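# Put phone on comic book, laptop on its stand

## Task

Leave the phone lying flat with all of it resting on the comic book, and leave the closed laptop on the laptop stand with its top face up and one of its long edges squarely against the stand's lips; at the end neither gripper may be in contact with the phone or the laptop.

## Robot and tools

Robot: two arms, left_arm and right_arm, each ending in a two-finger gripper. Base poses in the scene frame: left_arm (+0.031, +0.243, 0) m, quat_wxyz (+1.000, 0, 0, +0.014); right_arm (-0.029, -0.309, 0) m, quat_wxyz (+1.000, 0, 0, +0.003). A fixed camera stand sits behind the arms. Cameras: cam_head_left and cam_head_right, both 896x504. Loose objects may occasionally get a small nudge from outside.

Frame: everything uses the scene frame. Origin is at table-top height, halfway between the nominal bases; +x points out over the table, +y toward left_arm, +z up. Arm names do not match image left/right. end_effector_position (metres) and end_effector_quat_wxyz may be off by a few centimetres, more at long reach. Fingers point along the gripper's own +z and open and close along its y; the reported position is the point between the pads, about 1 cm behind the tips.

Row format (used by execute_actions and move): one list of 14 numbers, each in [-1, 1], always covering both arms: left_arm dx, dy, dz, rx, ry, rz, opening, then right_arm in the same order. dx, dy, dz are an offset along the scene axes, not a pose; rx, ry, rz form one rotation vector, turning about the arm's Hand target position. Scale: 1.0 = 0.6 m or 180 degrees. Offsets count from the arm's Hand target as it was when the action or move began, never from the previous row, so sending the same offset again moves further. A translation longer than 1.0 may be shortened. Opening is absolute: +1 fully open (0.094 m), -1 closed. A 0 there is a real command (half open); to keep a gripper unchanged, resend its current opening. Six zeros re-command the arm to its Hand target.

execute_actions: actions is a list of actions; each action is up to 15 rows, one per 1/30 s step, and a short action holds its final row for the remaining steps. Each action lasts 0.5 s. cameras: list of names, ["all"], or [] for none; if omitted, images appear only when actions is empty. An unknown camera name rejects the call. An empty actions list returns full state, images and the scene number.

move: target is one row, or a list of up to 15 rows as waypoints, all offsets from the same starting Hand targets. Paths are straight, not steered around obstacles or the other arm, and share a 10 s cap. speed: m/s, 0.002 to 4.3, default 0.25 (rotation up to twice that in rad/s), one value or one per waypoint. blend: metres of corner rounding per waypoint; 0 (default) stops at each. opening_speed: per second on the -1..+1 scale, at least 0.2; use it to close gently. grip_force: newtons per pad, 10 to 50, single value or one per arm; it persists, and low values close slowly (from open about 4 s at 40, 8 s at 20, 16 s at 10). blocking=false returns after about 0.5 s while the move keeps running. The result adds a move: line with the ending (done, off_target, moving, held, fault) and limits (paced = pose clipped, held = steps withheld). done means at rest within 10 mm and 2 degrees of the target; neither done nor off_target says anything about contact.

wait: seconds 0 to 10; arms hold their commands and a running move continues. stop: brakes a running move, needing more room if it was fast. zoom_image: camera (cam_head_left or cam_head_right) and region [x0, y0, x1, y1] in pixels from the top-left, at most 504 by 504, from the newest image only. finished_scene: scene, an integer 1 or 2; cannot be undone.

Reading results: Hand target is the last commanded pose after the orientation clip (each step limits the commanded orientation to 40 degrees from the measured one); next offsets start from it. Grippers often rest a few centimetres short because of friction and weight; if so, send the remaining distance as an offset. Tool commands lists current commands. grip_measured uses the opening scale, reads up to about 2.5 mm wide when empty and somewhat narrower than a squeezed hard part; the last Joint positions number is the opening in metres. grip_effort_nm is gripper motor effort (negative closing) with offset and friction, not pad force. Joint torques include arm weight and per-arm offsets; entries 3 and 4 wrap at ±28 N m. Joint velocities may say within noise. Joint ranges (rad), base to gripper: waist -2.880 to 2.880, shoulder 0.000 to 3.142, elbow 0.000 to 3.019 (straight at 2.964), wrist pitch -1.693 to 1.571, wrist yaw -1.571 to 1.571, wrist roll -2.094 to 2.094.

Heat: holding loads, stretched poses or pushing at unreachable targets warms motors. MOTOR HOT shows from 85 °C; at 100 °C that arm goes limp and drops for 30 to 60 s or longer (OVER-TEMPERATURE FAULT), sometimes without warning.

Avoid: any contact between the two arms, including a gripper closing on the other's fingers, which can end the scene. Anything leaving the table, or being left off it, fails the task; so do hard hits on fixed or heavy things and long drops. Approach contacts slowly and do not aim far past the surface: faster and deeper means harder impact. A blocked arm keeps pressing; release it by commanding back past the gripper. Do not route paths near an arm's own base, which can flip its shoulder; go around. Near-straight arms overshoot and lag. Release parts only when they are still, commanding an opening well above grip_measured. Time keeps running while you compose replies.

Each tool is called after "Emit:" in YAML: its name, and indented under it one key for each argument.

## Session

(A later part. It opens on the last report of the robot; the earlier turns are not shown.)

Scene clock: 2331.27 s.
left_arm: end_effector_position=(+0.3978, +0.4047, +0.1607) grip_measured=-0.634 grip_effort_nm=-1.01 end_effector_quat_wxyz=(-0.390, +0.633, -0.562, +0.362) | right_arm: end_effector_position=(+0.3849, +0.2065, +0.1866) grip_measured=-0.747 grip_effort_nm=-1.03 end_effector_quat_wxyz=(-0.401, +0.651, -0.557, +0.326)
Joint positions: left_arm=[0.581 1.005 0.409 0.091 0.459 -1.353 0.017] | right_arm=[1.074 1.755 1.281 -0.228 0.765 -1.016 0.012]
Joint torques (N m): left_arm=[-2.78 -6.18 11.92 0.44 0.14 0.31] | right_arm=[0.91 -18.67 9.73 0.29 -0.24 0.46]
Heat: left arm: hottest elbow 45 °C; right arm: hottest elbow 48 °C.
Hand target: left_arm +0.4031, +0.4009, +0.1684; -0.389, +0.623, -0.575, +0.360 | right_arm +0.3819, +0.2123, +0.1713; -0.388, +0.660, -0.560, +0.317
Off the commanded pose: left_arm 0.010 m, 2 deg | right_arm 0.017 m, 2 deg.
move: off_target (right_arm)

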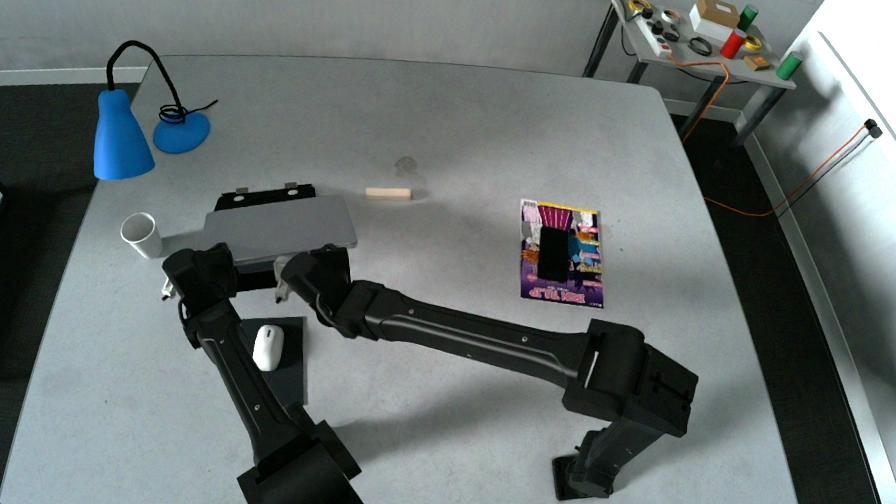

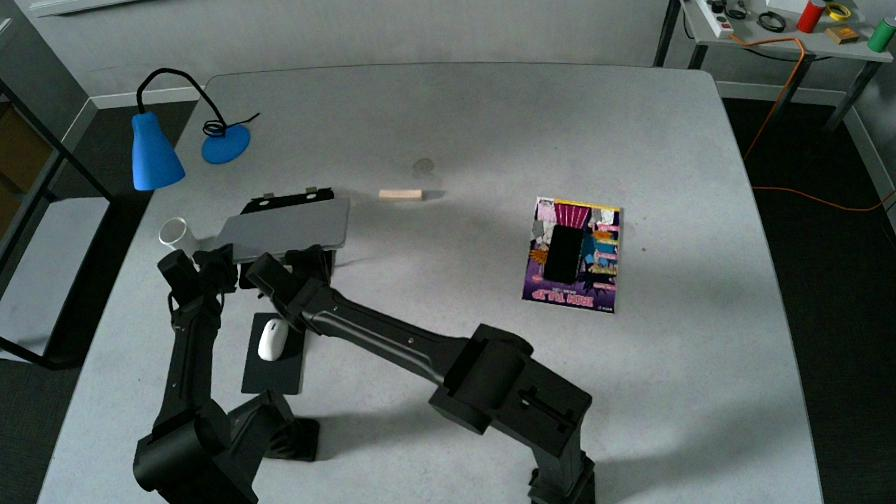

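Emit:
move:
  target:
    - [0, 0, 0.125, 0, 0, 0, -0.8, 0, 0, 0.135, 0, 0, 0, -0.8]
    - [0.004, 0.055, 0.125, 0, 0, -0.0111, -0.8, -0.008, 0.055, 0.135, 0, 0, -0.0111, -0.8]
  speed: [0.1, 0.08]
  blend: [0.01, 0]
  cameras: ["all"]

Emit:
zoom_image:
  camera: "cam_head_left"
  region: [160, 160, 360, 280]

Emit:
zoom_image:
  camera: "cam_head_right"
  region: [180, 160, 380, 280]

Scene clock: 2350.83 s.
left_arm: end_effector_position=(+0.3788, +0.4119, +0.1736) grip_measured=-0.635 grip_effort_nm=-1.01 end_effector_quat_wxyz=(-0.328, +0.651, -0.590, +0.349) | right_arm: end_effector_position=(+0.3623, +0.2129, +0.2151) grip_measured=-0.748 grip_effort_nm=-1.04 end_effector_quat_wxyz=(-0.345, +0.672, -0.566, +0.330)
Joint positions: left_arm=[0.663 0.959 0.513 -0.244 0.552 -1.243 0.017] | right_arm=[1.114 1.747 1.416 -0.555 0.793 -0.917 0.012]
Joint torques (N m): left_arm=[-0.62 -7.12 20.64 1.47 1.37 0.08] | right_arm=[0.91 -19.08 16.76 1.52 0.69 0.16]
Heat: left arm: hottest elbow 46 °C; right arm: hottest elbow 49 °C.
Hand target: left_arm +0.4055, +0.4339, +0.2433; -0.382, +0.613, -0.586, +0.367 | right_arm +0.3770, +0.2454, +0.2523; -0.382, +0.650, -0.571, +0.324
Off the commanded pose: left_arm 0.078 m, 8 deg | right_arm 0.051 m, 5 deg.
move: off_target (left_arm, right_arm)

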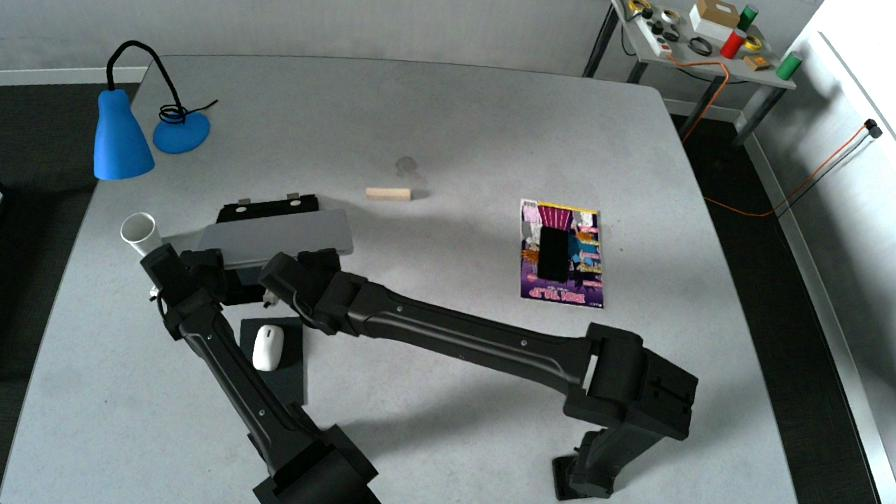

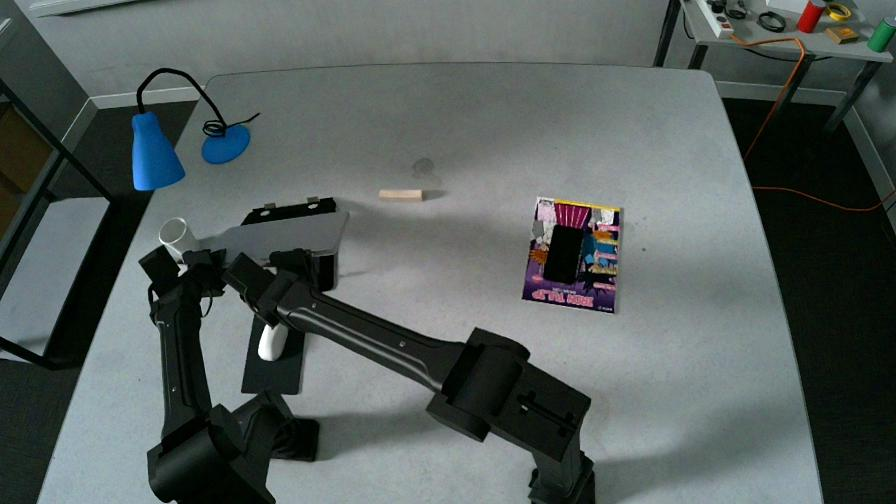

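Scaled by 2.520.

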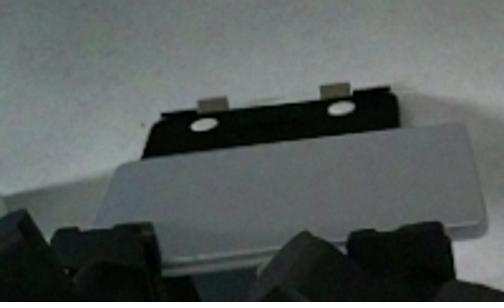

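Scaled by 2.520.

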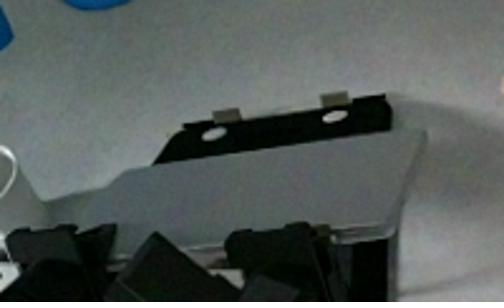

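Emit:
move:
  target: [0.03, 0.01, 0.075, 0.002, -0.0333, 0, -0.8, 0.03, 0.0, 0.065, 0.002, -0.0333, 0, -0.8]
  speed: 0.1
  cameras: ["all"]

Emit:
zoom_image:
  camera: "cam_head_left"
  region: [160, 160, 360, 280]

Emit:
zoom_image:
  camera: "cam_head_right"
  region: [180, 160, 380, 280]

Scene clock: 2367.00 s.
left_arm: end_effector_position=(+0.3797, +0.4141, +0.1783) grip_measured=-0.635 grip_effort_nm=-1.00 end_effector_quat_wxyz=(-0.321, +0.662, -0.572, +0.361) | right_arm: end_effector_position=(+0.3687, +0.2168, +0.2289) grip_measured=-0.748 grip_effort_nm=-1.04 end_effector_quat_wxyz=(-0.355, +0.672, -0.540, +0.361)
Joint positions: left_arm=[0.671 0.959 0.521 -0.244 0.565 -1.292 0.017] | right_arm=[1.117 1.747 1.418 -0.49 0.84 -1.014 0.012]
Joint torques (N m): left_arm=[-1.49 -10.93 24.02 3.47 2 -0.03] | right_arm=[-0.32 -21.36 16.99 2.84 0.85 0.07]
Motor temperatures (°C): left_arm=[22 27 47 24 34 24 30] | right_arm=[26 41 56 26 25 24 30]
Heat: left arm: hottest elbow 47 °C; right arm: hottest elbow 56 °C.
Hand target: left_arm +0.4234, +0.4400, +0.2883; -0.415, +0.592, -0.566, +0.397 | right_arm +0.3949, +0.2455, +0.2913; -0.414, +0.631, -0.552, +0.356
Off the commanded pose: left_arm 0.121 m, 14 deg | right_arm 0.074 m, 8 deg.
move: off_target (left_arm, right_arm)

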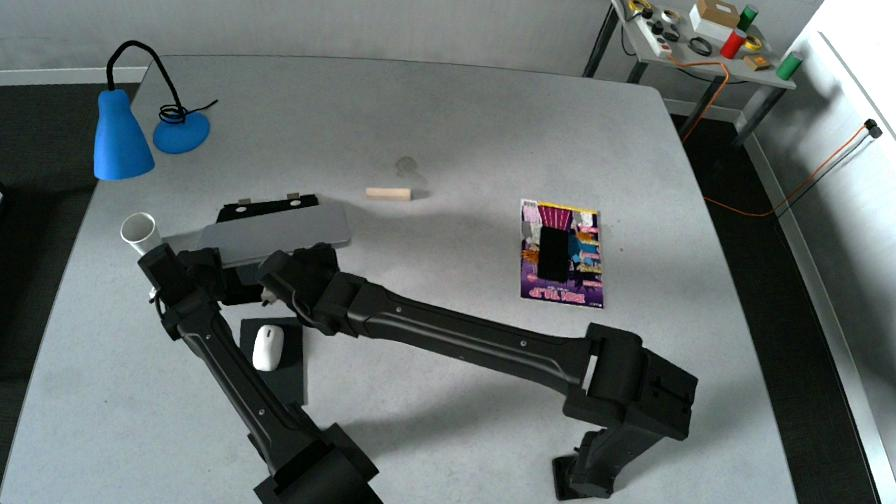

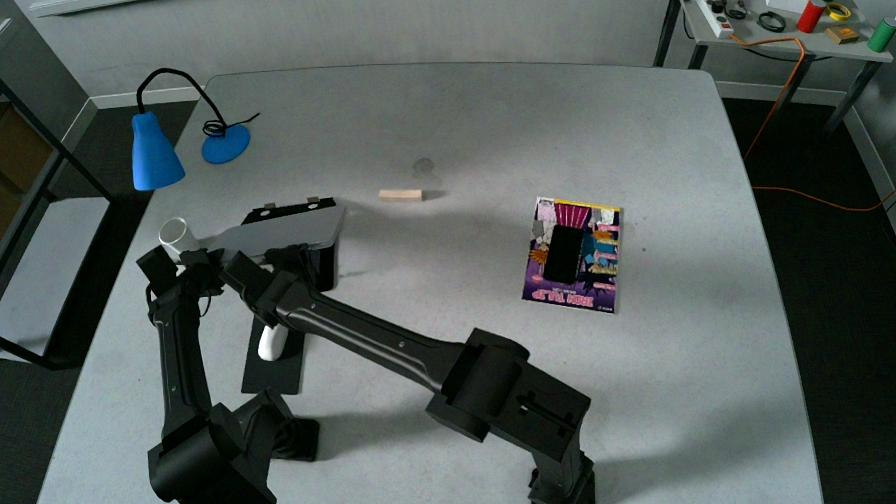

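Scaled by 2.520.

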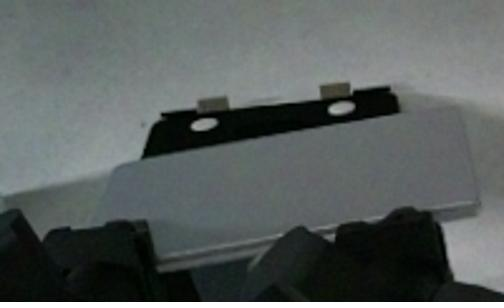

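Scaled by 2.520.

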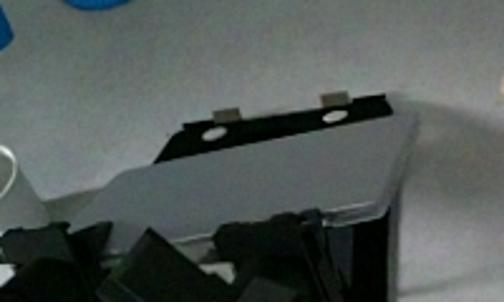

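Emit:
move:
  target: [0.01, 0.0, 0.108, 0, 0, 0, -0.8, 0.0, 0.0, -0.02, 0, 0, 0, -0.8]
  speed: 0.1
  cameras: ["all"]

Emit:
zoom_image:
  camera: "cam_head_left"
  region: [160, 160, 360, 280]

Emit:
zoom_image:
  camera: "cam_head_right"
  region: [180, 160, 380, 280]

Scene clock: 2371.70 s.
left_arm: end_effector_position=(+0.3887, +0.4270, +0.2212) grip_measured=-0.635 grip_effort_nm=-1.01 end_effector_quat_wxyz=(-0.333, +0.656, -0.584, +0.343) | right_arm: end_effector_position=(+0.3755, +0.2274, +0.2520) grip_measured=-0.748 grip_effort_nm=-1.04 end_effector_quat_wxyz=(-0.385, +0.651, -0.547, +0.359)
Joint positions: left_arm=[0.671 0.945 0.64 -0.38 0.538 -1.247 0.017] | right_arm=[1.117 1.747 1.451 -0.448 0.854 -1.015 0.012]
Joint torques (N m): left_arm=[-2.43 -11.05 27.32 2.14 2.86 -0.52] | right_arm=[-0.44 -19.72 14.61 2.39 0.3 0.05]
Motor temperatures (°C): left_arm=[22 27 50 24 35 24 30] | right_arm=[26 41 58 26 25 24 30]
Heat: left arm: hottest elbow 50 °C; right arm: hottest elbow 58 °C.
Hand target: left_arm +0.4294, +0.4400, +0.3533; -0.415, +0.592, -0.566, +0.397 | right_arm +0.3949, +0.2455, +0.2792; -0.414, +0.631, -0.552, +0.356
Off the commanded pose: left_arm 0.139 m, 14 deg | right_arm 0.038 m, 4 deg.
move: off_target (left_arm, right_arm)

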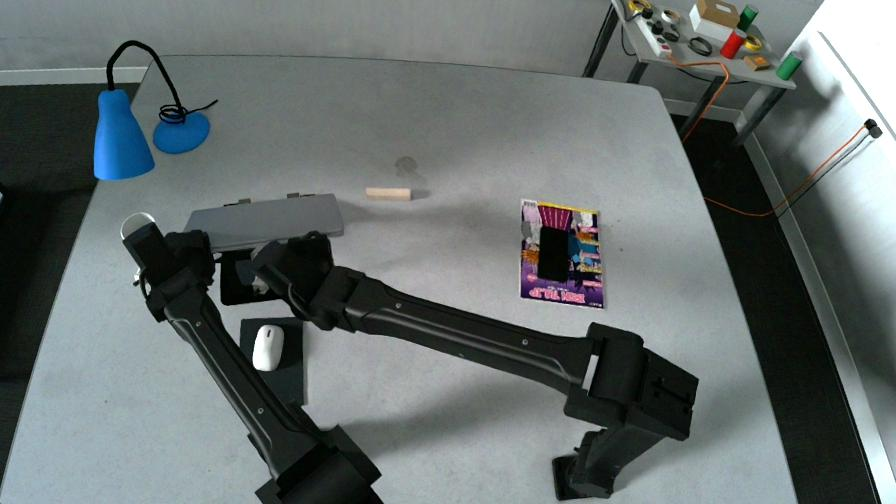

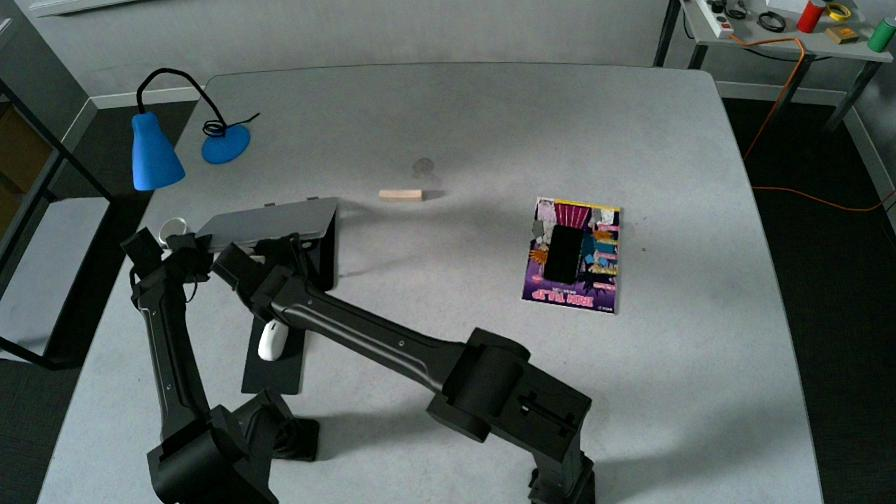

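Scaled by 2.520.

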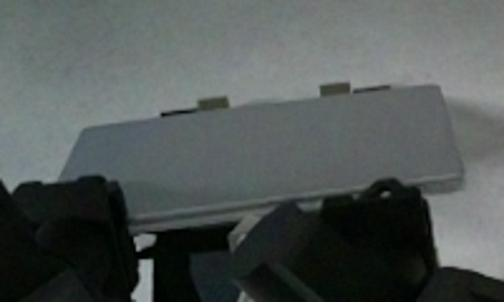

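Scaled by 2.520.

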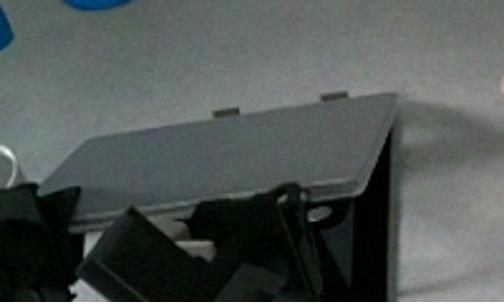

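Emit:
move:
  target: [-0.045, 0.02, -0.147, 0, 0, 0, -0.8, -0.045, 0.02, -0.107, 0, 0, 0, -0.8]
  speed: 0.1
  cameras: ["all"]

Emit:
zoom_image:
  camera: "cam_head_left"
  region: [160, 170, 360, 290]

Emit:
zoom_image:
  camera: "cam_head_right"
  region: [180, 170, 380, 290]

Scene clock: 2382.87 s.
left_arm: end_effector_position=(+0.3892, +0.4485, +0.2017) grip_measured=-0.635 grip_effort_nm=-1.01 end_effector_quat_wxyz=(-0.362, +0.630, -0.585, +0.360) | right_arm: end_effector_position=(+0.3685, +0.2478, +0.2267) grip_measured=-0.748 grip_effort_nm=-1.03 end_effector_quat_wxyz=(-0.408, +0.633, -0.553, +0.357)
Joint positions: left_arm=[0.743 1.015 0.585 -0.201 0.628 -1.198 0.017] | right_arm=[1.145 1.802 1.435 -0.342 0.886 -0.984 0.012]
Joint torques (N m): left_arm=[-0.79 -10.87 14.93 3.71 2.19 -0.56] | right_arm=[1.08 -19.66 9.35 2.44 0.49 0.22]
Motor temperatures (°C): left_arm=[22 27 58 24 40 24 30] | right_arm=[26 41 61 26 25 24 30]
Heat: left arm: hottest elbow 58 °C; right arm: hottest elbow 61 °C.
Hand target: left_arm +0.4025, +0.4519, +0.2650; -0.415, +0.592, -0.566, +0.397 | right_arm +0.3680, +0.2574, +0.2150; -0.414, +0.631, -0.552, +0.356
Off the commanded pose: left_arm 0.065 m, 9 deg | right_arm 0.015 m, 1 deg.
move: off_target (left_arm, right_arm)

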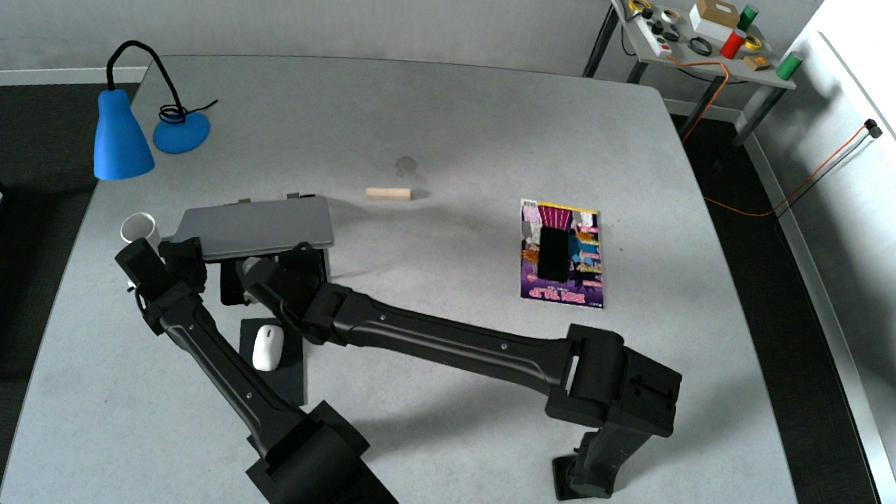

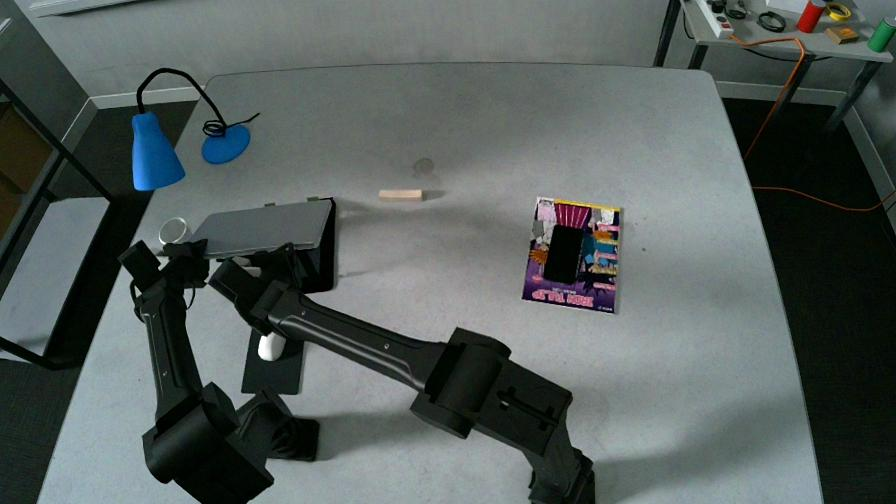

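Scaled by 2.520.

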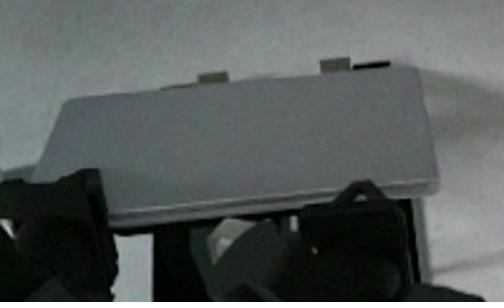

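Scaled by 2.520.

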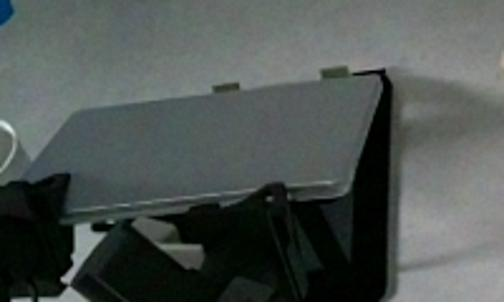

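Emit:
move:
  target: [-0.061, -0.055, -0.04, 0, 0, 0.008, -0.8, -0.038, -0.048, -0.055, 0, 0, 0.008, -0.8]
  speed: 0.1
  cameras: ["all"]

Emit:
zoom_image:
  camera: "cam_head_left"
  region: [160, 170, 360, 290]

Emit:
zoom_image:
  camera: "cam_head_right"
  region: [180, 170, 380, 290]

Scene clock: 2398.20 s.
left_arm: end_effector_position=(+0.3575, +0.4284, +0.1825) grip_measured=-0.635 grip_effort_nm=-1.01 end_effector_quat_wxyz=(-0.383, +0.634, -0.577, +0.344) | right_arm: end_effector_position=(+0.3478, +0.2268, +0.1955) grip_measured=-0.748 grip_effort_nm=-1.04 end_effector_quat_wxyz=(-0.422, +0.630, -0.551, +0.349)
Joint positions: left_arm=[0.747 0.889 0.453 -0.162 0.584 -1.204 0.017] | right_arm=[1.161 1.761 1.278 -0.2 0.885 -0.982 0.012]
Joint torques (N m): left_arm=[-1.61 -11.52 13.79 2.67 2.75 -0.62] | right_arm=[0.85 -19.9 7.72 2.06 0.18 0.11]
Motor temperatures (°C): left_arm=[22 27 55 24 41 24 30] | right_arm=[26 43 59 26 25 23 30]
Heat: left arm: hottest elbow 55 °C; right arm: hottest elbow 59 °C.
Hand target: left_arm +0.3658, +0.4189, +0.2410; -0.420, +0.599, -0.559, +0.391 | right_arm +0.3452, +0.2287, +0.1821; -0.418, +0.638, -0.544, +0.351
Off the commanded pose: left_arm 0.060 m, 8 deg | right_arm 0.014 m, 1 deg.
move: off_target (left_arm, right_arm)

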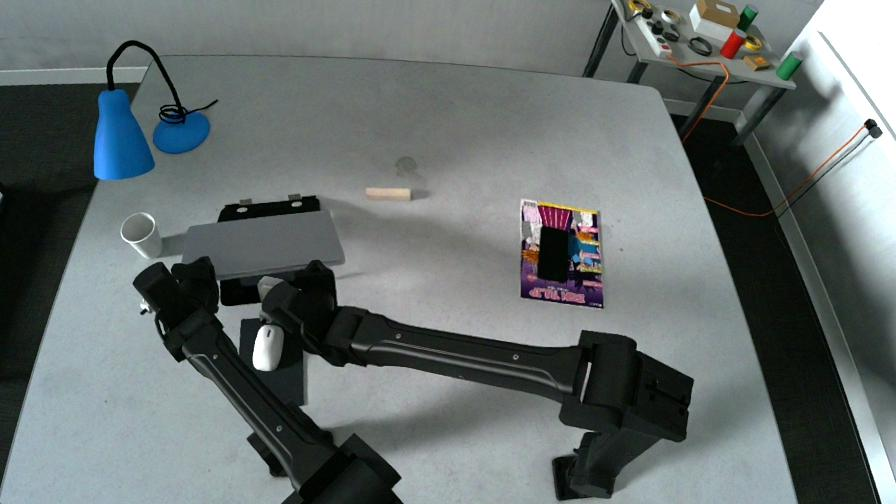

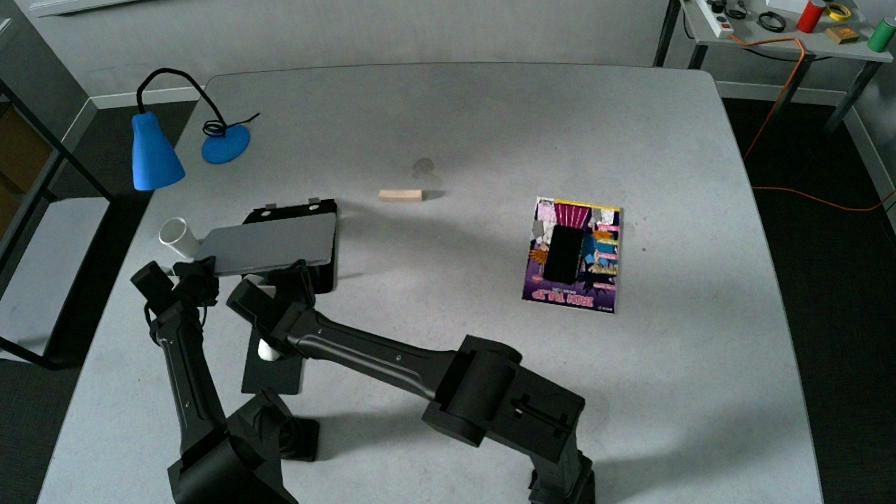

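Scaled by 2.520.

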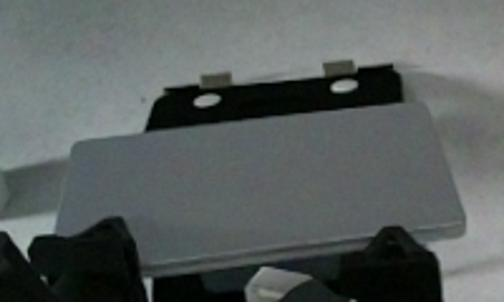

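Scaled by 2.520.

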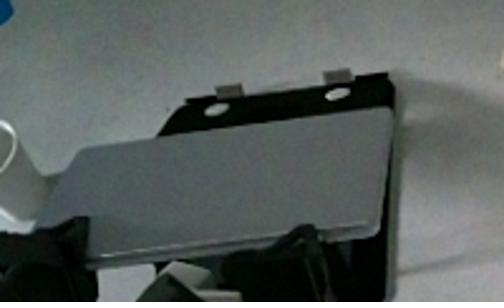

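Emit:
move:
  target:
    - [0.02, -0.035, 0, 0, 0, -0.004, -0.8, 0.02, -0.035, 0, 0, 0, -0.004, -0.8]
    - [0.02, -0.035, -0.028, 0, 0, -0.004, -0.8, 0.02, -0.035, -0.018, 0, 0, -0.004, -0.8]
  speed: [0.1, 0.08]
  cameras: ["all"]

Emit:
zoom_image:
  camera: "cam_head_left"
  region: [160, 170, 360, 290]

Emit:
zoom_image:
  camera: "cam_head_right"
  region: [180, 170, 380, 290]

Scene clock: 2423.60 s.
left_arm: end_effector_position=(+0.3600, +0.4128, +0.1769) grip_measured=-0.635 grip_effort_nm=-1.01 end_effector_quat_wxyz=(-0.387, +0.635, -0.571, +0.347) | right_arm: end_effector_position=(+0.3516, +0.2115, +0.1917) grip_measured=-0.748 grip_effort_nm=-1.04 end_effector_quat_wxyz=(-0.426, +0.629, -0.549, +0.350)
Joint positions: left_arm=[0.692 0.861 0.412 -0.115 0.536 -1.258 0.017] | right_arm=[1.143 1.735 1.221 -0.141 0.871 -1.009 0.012]
Joint torques (N m): left_arm=[-3.84 -8.47 13.3 3.44 2.1 -0.53] | right_arm=[-0.38 -18.02 7.57 2.07 0.08 0.18]
Motor temperatures (°C): left_arm=[22 28 51 24 47 24 30] | right_arm=[26 41 54 26 25 23 30]
Heat: left arm: hottest elbow 51 °C; right arm: hottest elbow 54 °C.
Hand target: left_arm +0.3778, +0.3980, +0.2241; -0.417, +0.596, -0.562, +0.394 | right_arm +0.3572, +0.2076, +0.1713; -0.416, +0.634, -0.548, +0.353
Off the commanded pose: left_arm 0.053 m, 8 deg | right_arm 0.021 m, 1 deg.
move: off_target (left_arm, right_arm)

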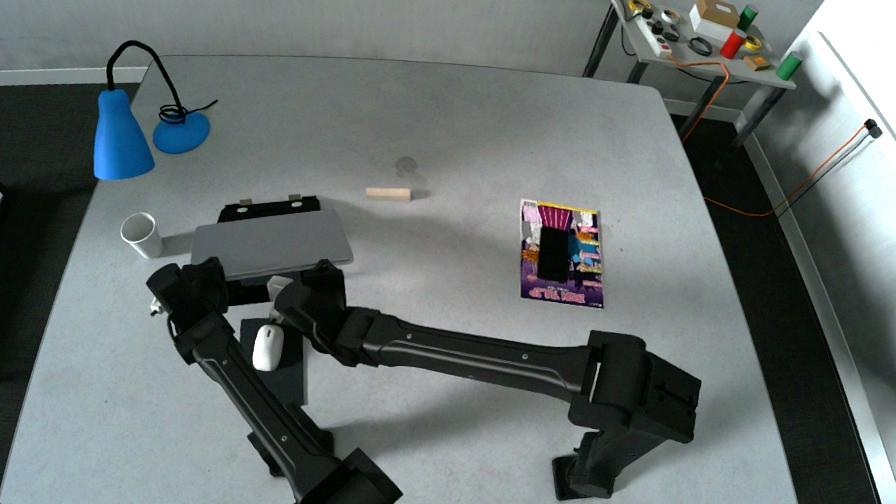

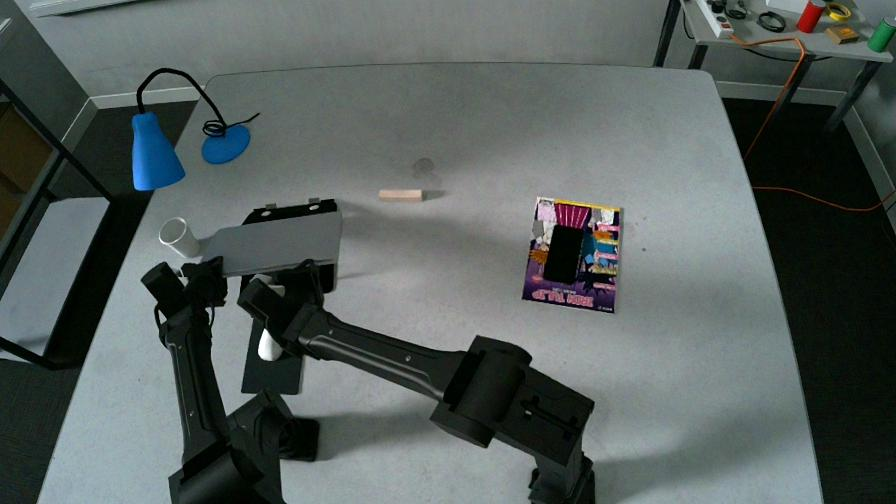

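Scaled by 2.520.

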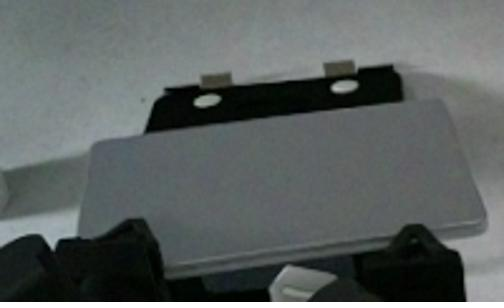

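Scaled by 2.520.

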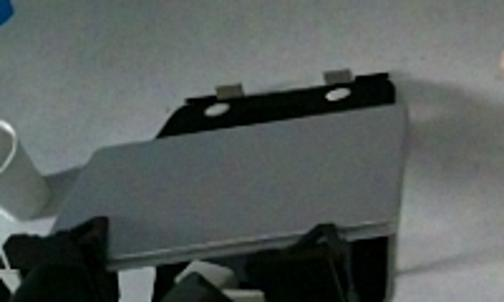

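Emit:
move:
  target: [0.005, 0, -0.042, 0, 0, 0, -0.8, 0.008, 0, -0.035, 0, 0, 0, -0.8]
  speed: 0.08
  cameras: ["all"]

Emit:
zoom_image:
  camera: "cam_head_left"
  region: [160, 170, 360, 290]

Emit:
zoom_image:
  camera: "cam_head_right"
  region: [180, 170, 380, 290]

Scene clock: 2431.17 s.
left_arm: end_effector_position=(+0.3655, +0.4086, +0.1678) grip_measured=-0.635 grip_effort_nm=-1.01 end_effector_quat_wxyz=(-0.395, +0.630, -0.563, +0.362) | right_arm: end_effector_position=(+0.3562, +0.2085, +0.1864) grip_measured=-0.748 grip_effort_nm=-1.04 end_effector_quat_wxyz=(-0.433, +0.625, -0.547, +0.351)
Joint positions: left_arm=[0.674 0.892 0.374 -0.001 0.539 -1.298 0.017] | right_arm=[1.134 1.74 1.2 -0.086 0.867 -1.03 0.012]
Joint torques (N m): left_arm=[-4.13 -6.48 12.03 3.4 1.41 -0.29] | right_arm=[-0.15 -15.85 7.57 2.19 0.02 0.28]
Heat: left arm: hottest elbow 49 °C; right arm: hottest elbow 53 °C.
Hand target: left_arm +0.3808, +0.3980, +0.1990; -0.417, +0.595, -0.562, +0.394 | right_arm +0.3621, +0.2076, +0.1504; -0.416, +0.634, -0.548, +0.353
Off the commanded pose: left_arm 0.036 m, 6 deg | right_arm 0.037 m, 2 deg.
move: off_target (left_arm, right_arm)

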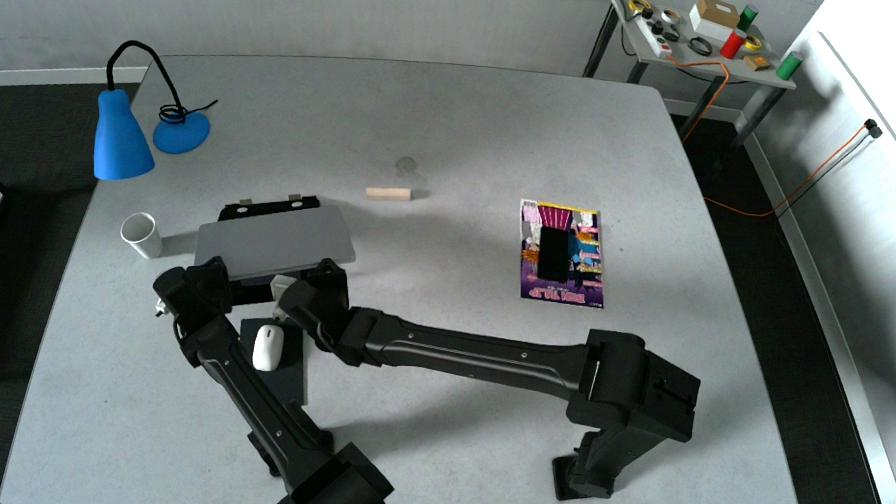

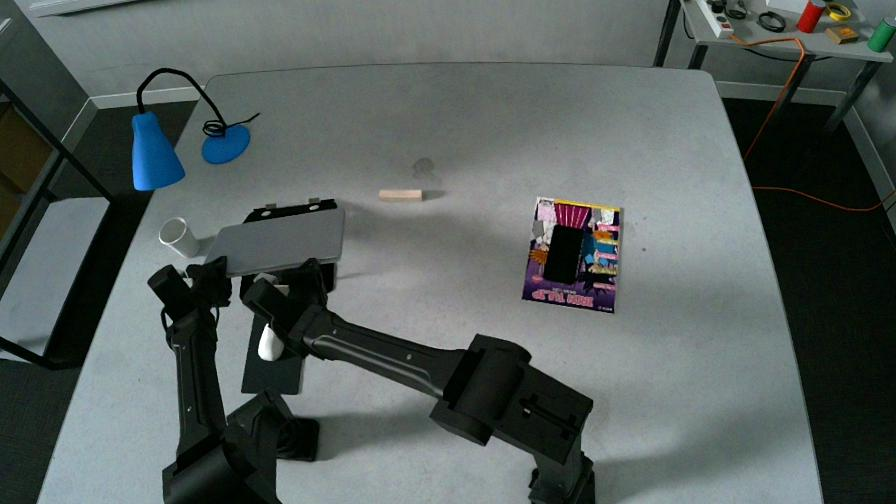

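Scaled by 2.520.

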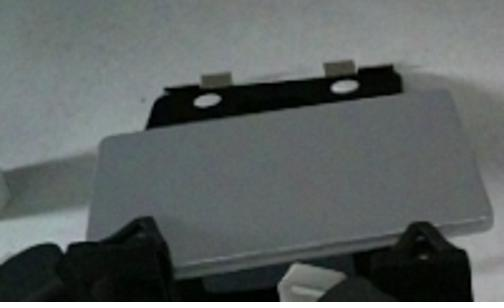

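Scaled by 2.520.

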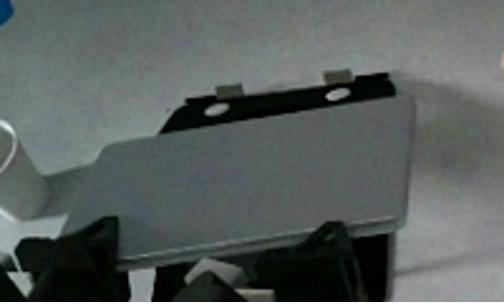

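Emit:
move:
  target:
    - [-0.0233, 0.0117, -0.0483, -0.001, 0.0167, 0, -0.8, -0.01, 0, 0.0417, -0.001, 0.0167, 0, -0.8]
    - [-0.0233, 0.0117, -0.0483, -0.001, 0.0167, 0, -0.42, -0.01, 0, 0.0417, -0.001, 0.0167, 0, -0.5]
  speed: 0.07
  opening_speed: 0.25
  cameras: ["all"]

Emit:
zoom_image:
  camera: "cam_head_left"
  region: [160, 170, 360, 290]

Emit:
zoom_image:
  camera: "cam_head_right"
  region: [180, 170, 380, 290]

Scene clock: 2448.80 s.
left_arm: end_effector_position=(+0.3666, +0.4039, +0.1652) grip_measured=-0.423 grip_effort_nm=0.13 end_effector_quat_wxyz=(-0.389, +0.615, -0.571, +0.379) | right_arm: end_effector_position=(+0.3536, +0.2062, +0.1840) grip_measured=-0.501 grip_effort_nm=0.04 end_effector_quat_wxyz=(-0.412, +0.639, -0.556, +0.336)
Joint positions: left_arm=[0.685 0.911 0.366 0.027 0.597 -1.285 0.027] | right_arm=[1.13 1.731 1.223 -0.194 0.833 -0.979 0.023]
Joint torques (N m): left_arm=[-1.26 -5.36 9.78 2.48 0.25 0.16] | right_arm=[0.32 -18.55 9.78 0.38 0.25 0.3]
Motor temperatures (°C): left_arm=[22 28 47 25 41 24 30] | right_arm=[26 42 51 26 25 23 30]
Heat: left arm: hottest elbow 47 °C; right arm: hottest elbow 51 °C.
Hand target: left_arm +0.3668, +0.4050, +0.1700; -0.401, +0.606, -0.573, +0.379 | right_arm +0.3561, +0.2076, +0.1754; -0.401, +0.644, -0.558, +0.337
Off the commanded pose: left_arm 0.005 m, 2 deg | right_arm 0.009 m, 1 deg.
move: done; target 2's new opening was sent with left_arm's hand 0.007 m and 3 deg from that target

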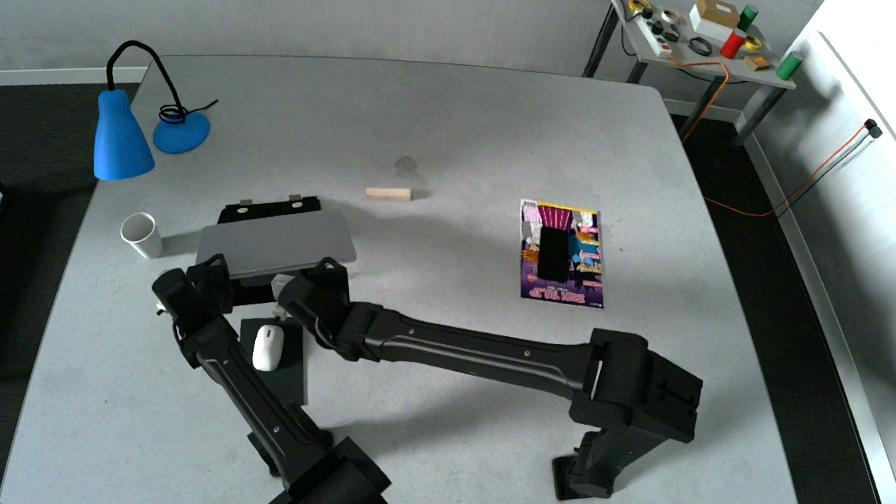

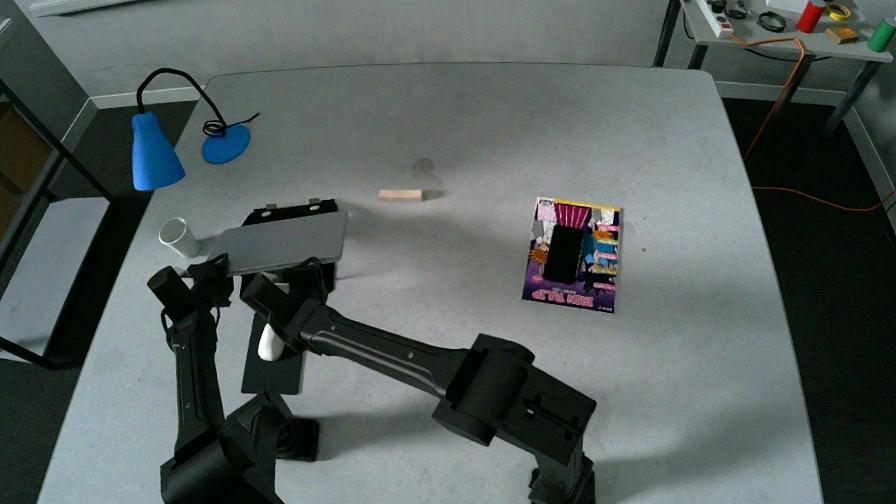

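Scaled by 2.520.

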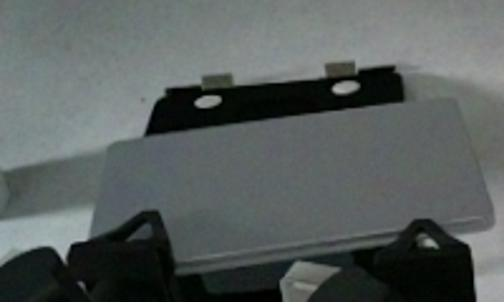

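Scaled by 2.520.

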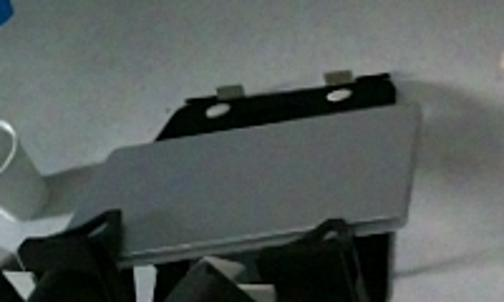

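Emit:
move:
  target:
    - [0, 0, 0, 0, 0, 0, -0.12, 0, 0, 0, 0, 0, 0, -0.15]
    - [-0.16, -0.005, 0.077, 0, 0, 0, -0.12, -0.1167, -0.005, 0.055, 0, 0, 0, -0.15]
    - [-0.16, -0.005, 0.16, 0, 0, 0, -0.12, -0.15, -0.40, 0.15, 0, 0, 0, -0.5]
  speed: [0.1, 0.1, 0.2]
  blend: [0, 0.02, 0]
  opening_speed: 0.4
  cameras: ["all"]

Emit:
zoom_image:
  camera: "cam_head_left"
  region: [160, 170, 400, 310]

Emit:
zoom_image:
  camera: "cam_head_right"
  region: [180, 170, 420, 310]

Scene clock: 2465.83 s.
left_arm: end_effector_position=(+0.2681, +0.3893, +0.2245) grip_measured=-0.122 grip_effort_nm=0.13 end_effector_quat_wxyz=(-0.366, +0.626, -0.568, +0.390) | right_arm: end_effector_position=(+0.2657, -0.0245, +0.2735) grip_measured=-0.498 grip_effort_nm=-0.08 end_effector_quat_wxyz=(-0.412, +0.639, -0.558, +0.332)
Joint positions: left_arm=[1.037 0.534 0.451 -0.677 0.901 -1.011 0.041] | right_arm=[1.068 0.968 0.743 -0.44 0.78 -1.027 0.024]
Joint torques (N m): left_arm=[-0.44 -1.85 18.45 1.13 0.42 0.2] | right_arm=[-0.21 -7.82 8.57 0.94 0.21 0.15]
Heat: left arm: hottest elbow 47 °C; right arm: hottest elbow 50 °C.
Hand target: left_arm +0.2708, +0.4020, +0.2660; -0.401, +0.606, -0.573, +0.379 | right_arm +0.2660, -0.0323, +0.2654; -0.401, +0.644, -0.558, +0.337
Off the commanded pose: left_arm 0.043 m, 5 deg | right_arm 0.011 m, 2 deg.
move: off_target (left_arm, right_arm); target 3's new opening was sent with right_arm's hand 0.011 m and 2 deg from that target

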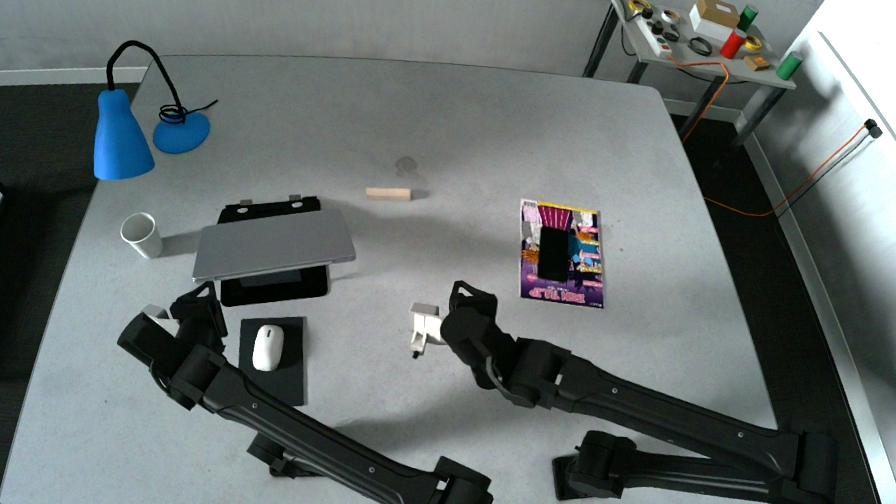

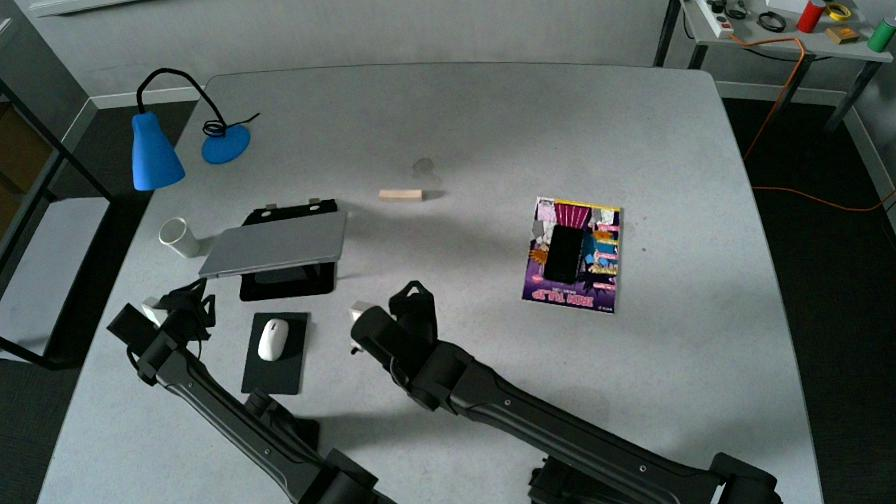

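Scaled by 2.100.

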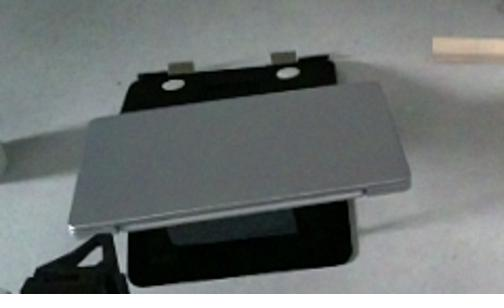

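Scaled by 2.100.

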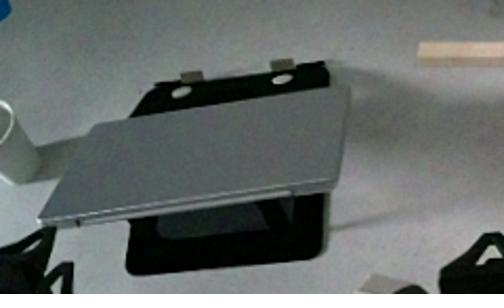

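Emit:
move:
  target: [0.0153, -0.1867, -0.06, 0.2124, 0.3625, -0.4709, -1, 0, 0, 0, 0, 0, 0, -0.5]
  speed: 0.35
  cameras: ["all"]

Emit:
zoom_image:
  camera: "cam_head_left"
  region: [160, 170, 400, 310]

Emit:
zoom_image:
  camera: "cam_head_right"
  region: [180, 170, 420, 310]

Scene clock: 2526.00 s.
left_arm: end_effector_position=(+0.2625, +0.2891, +0.2087) grip_measured=-0.981 grip_effort_nm=-1.00 end_effector_quat_wxyz=(-0.115, -0.055, +0.992, -0.006) | right_arm: end_effector_position=(+0.2657, -0.0245, +0.2735) grip_measured=-0.499 grip_effort_nm=-0.08 end_effector_quat_wxyz=(-0.412, +0.639, -0.558, +0.332)
Joint positions: left_arm=[0.158 1.11 0.979 -1.67 -0.017 0.074 0.001] | right_arm=[1.068 0.968 0.743 -0.44 0.78 -1.027 0.024]
Joint torques (N m): left_arm=[-2.26 -6.71 15.64 -0.28 -0.18 0.05] | right_arm=[-0.21 -7.77 8.55 0.92 0.21 0.15]
Motor temperatures (°C): left_arm=[22 27 51 24 34 24 29] | right_arm=[26 39 49 25 24 23 28]
Heat: left arm: hottest elbow 51 °C; right arm: hottest elbow 49 °C.
Hand target: left_arm +0.2800, +0.2900, +0.2300; -0.122, -0.044, +0.992, -0.006 | right_arm +0.2660, -0.0323, +0.2654; -0.401, +0.644, -0.558, +0.337
Off the commanded pose: left_arm 0.028 m, 1 deg | right_arm 0.011 m, 2 deg.
joint sent to its limit (left arm) — joint 4 (wrist pitch), lower limit. The joint targets are off in orientation, not in position.
move: off_target (left_arm, right_arm)

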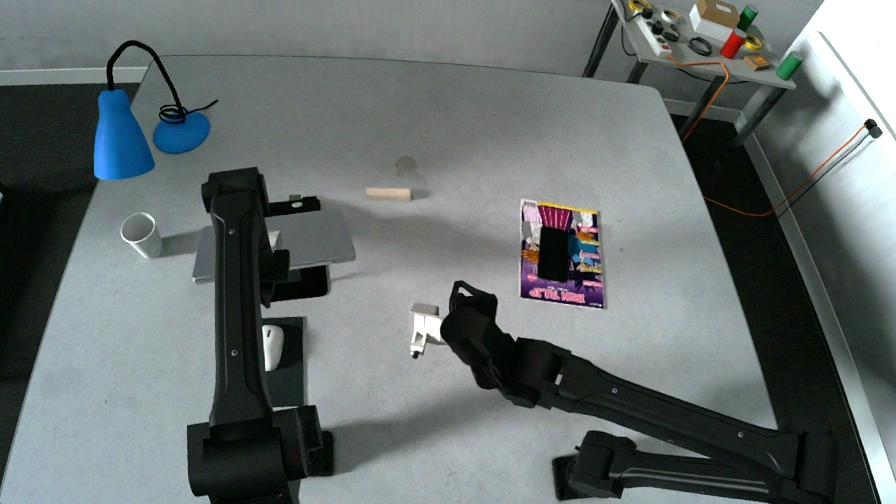

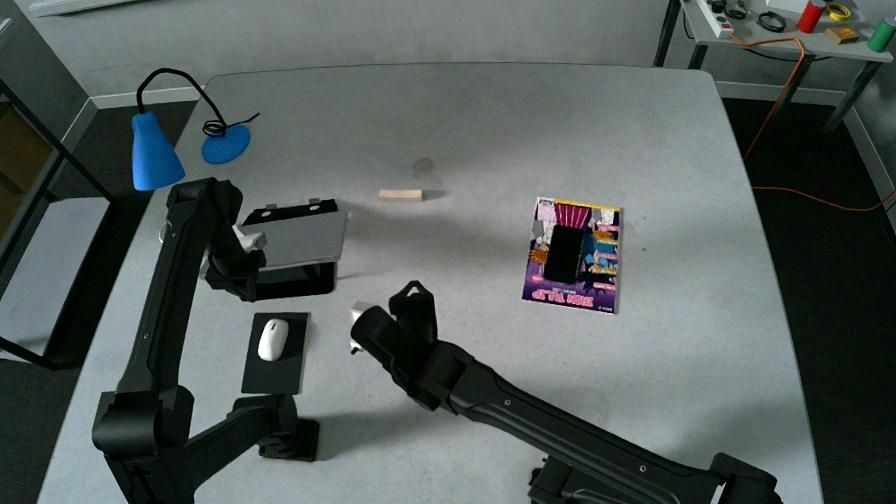

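Scaled by 2.100.

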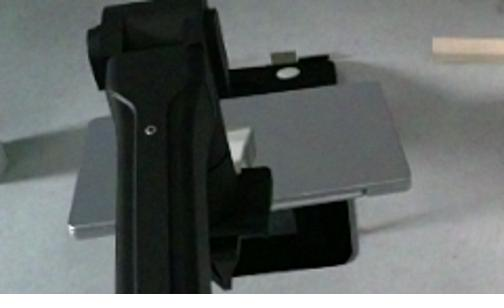

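Scaled by 2.100.

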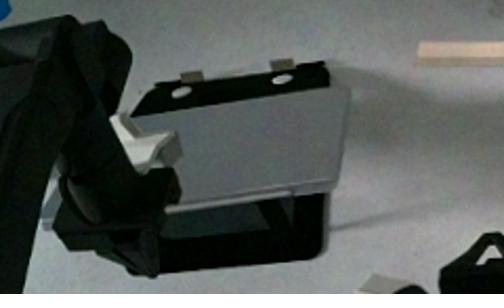

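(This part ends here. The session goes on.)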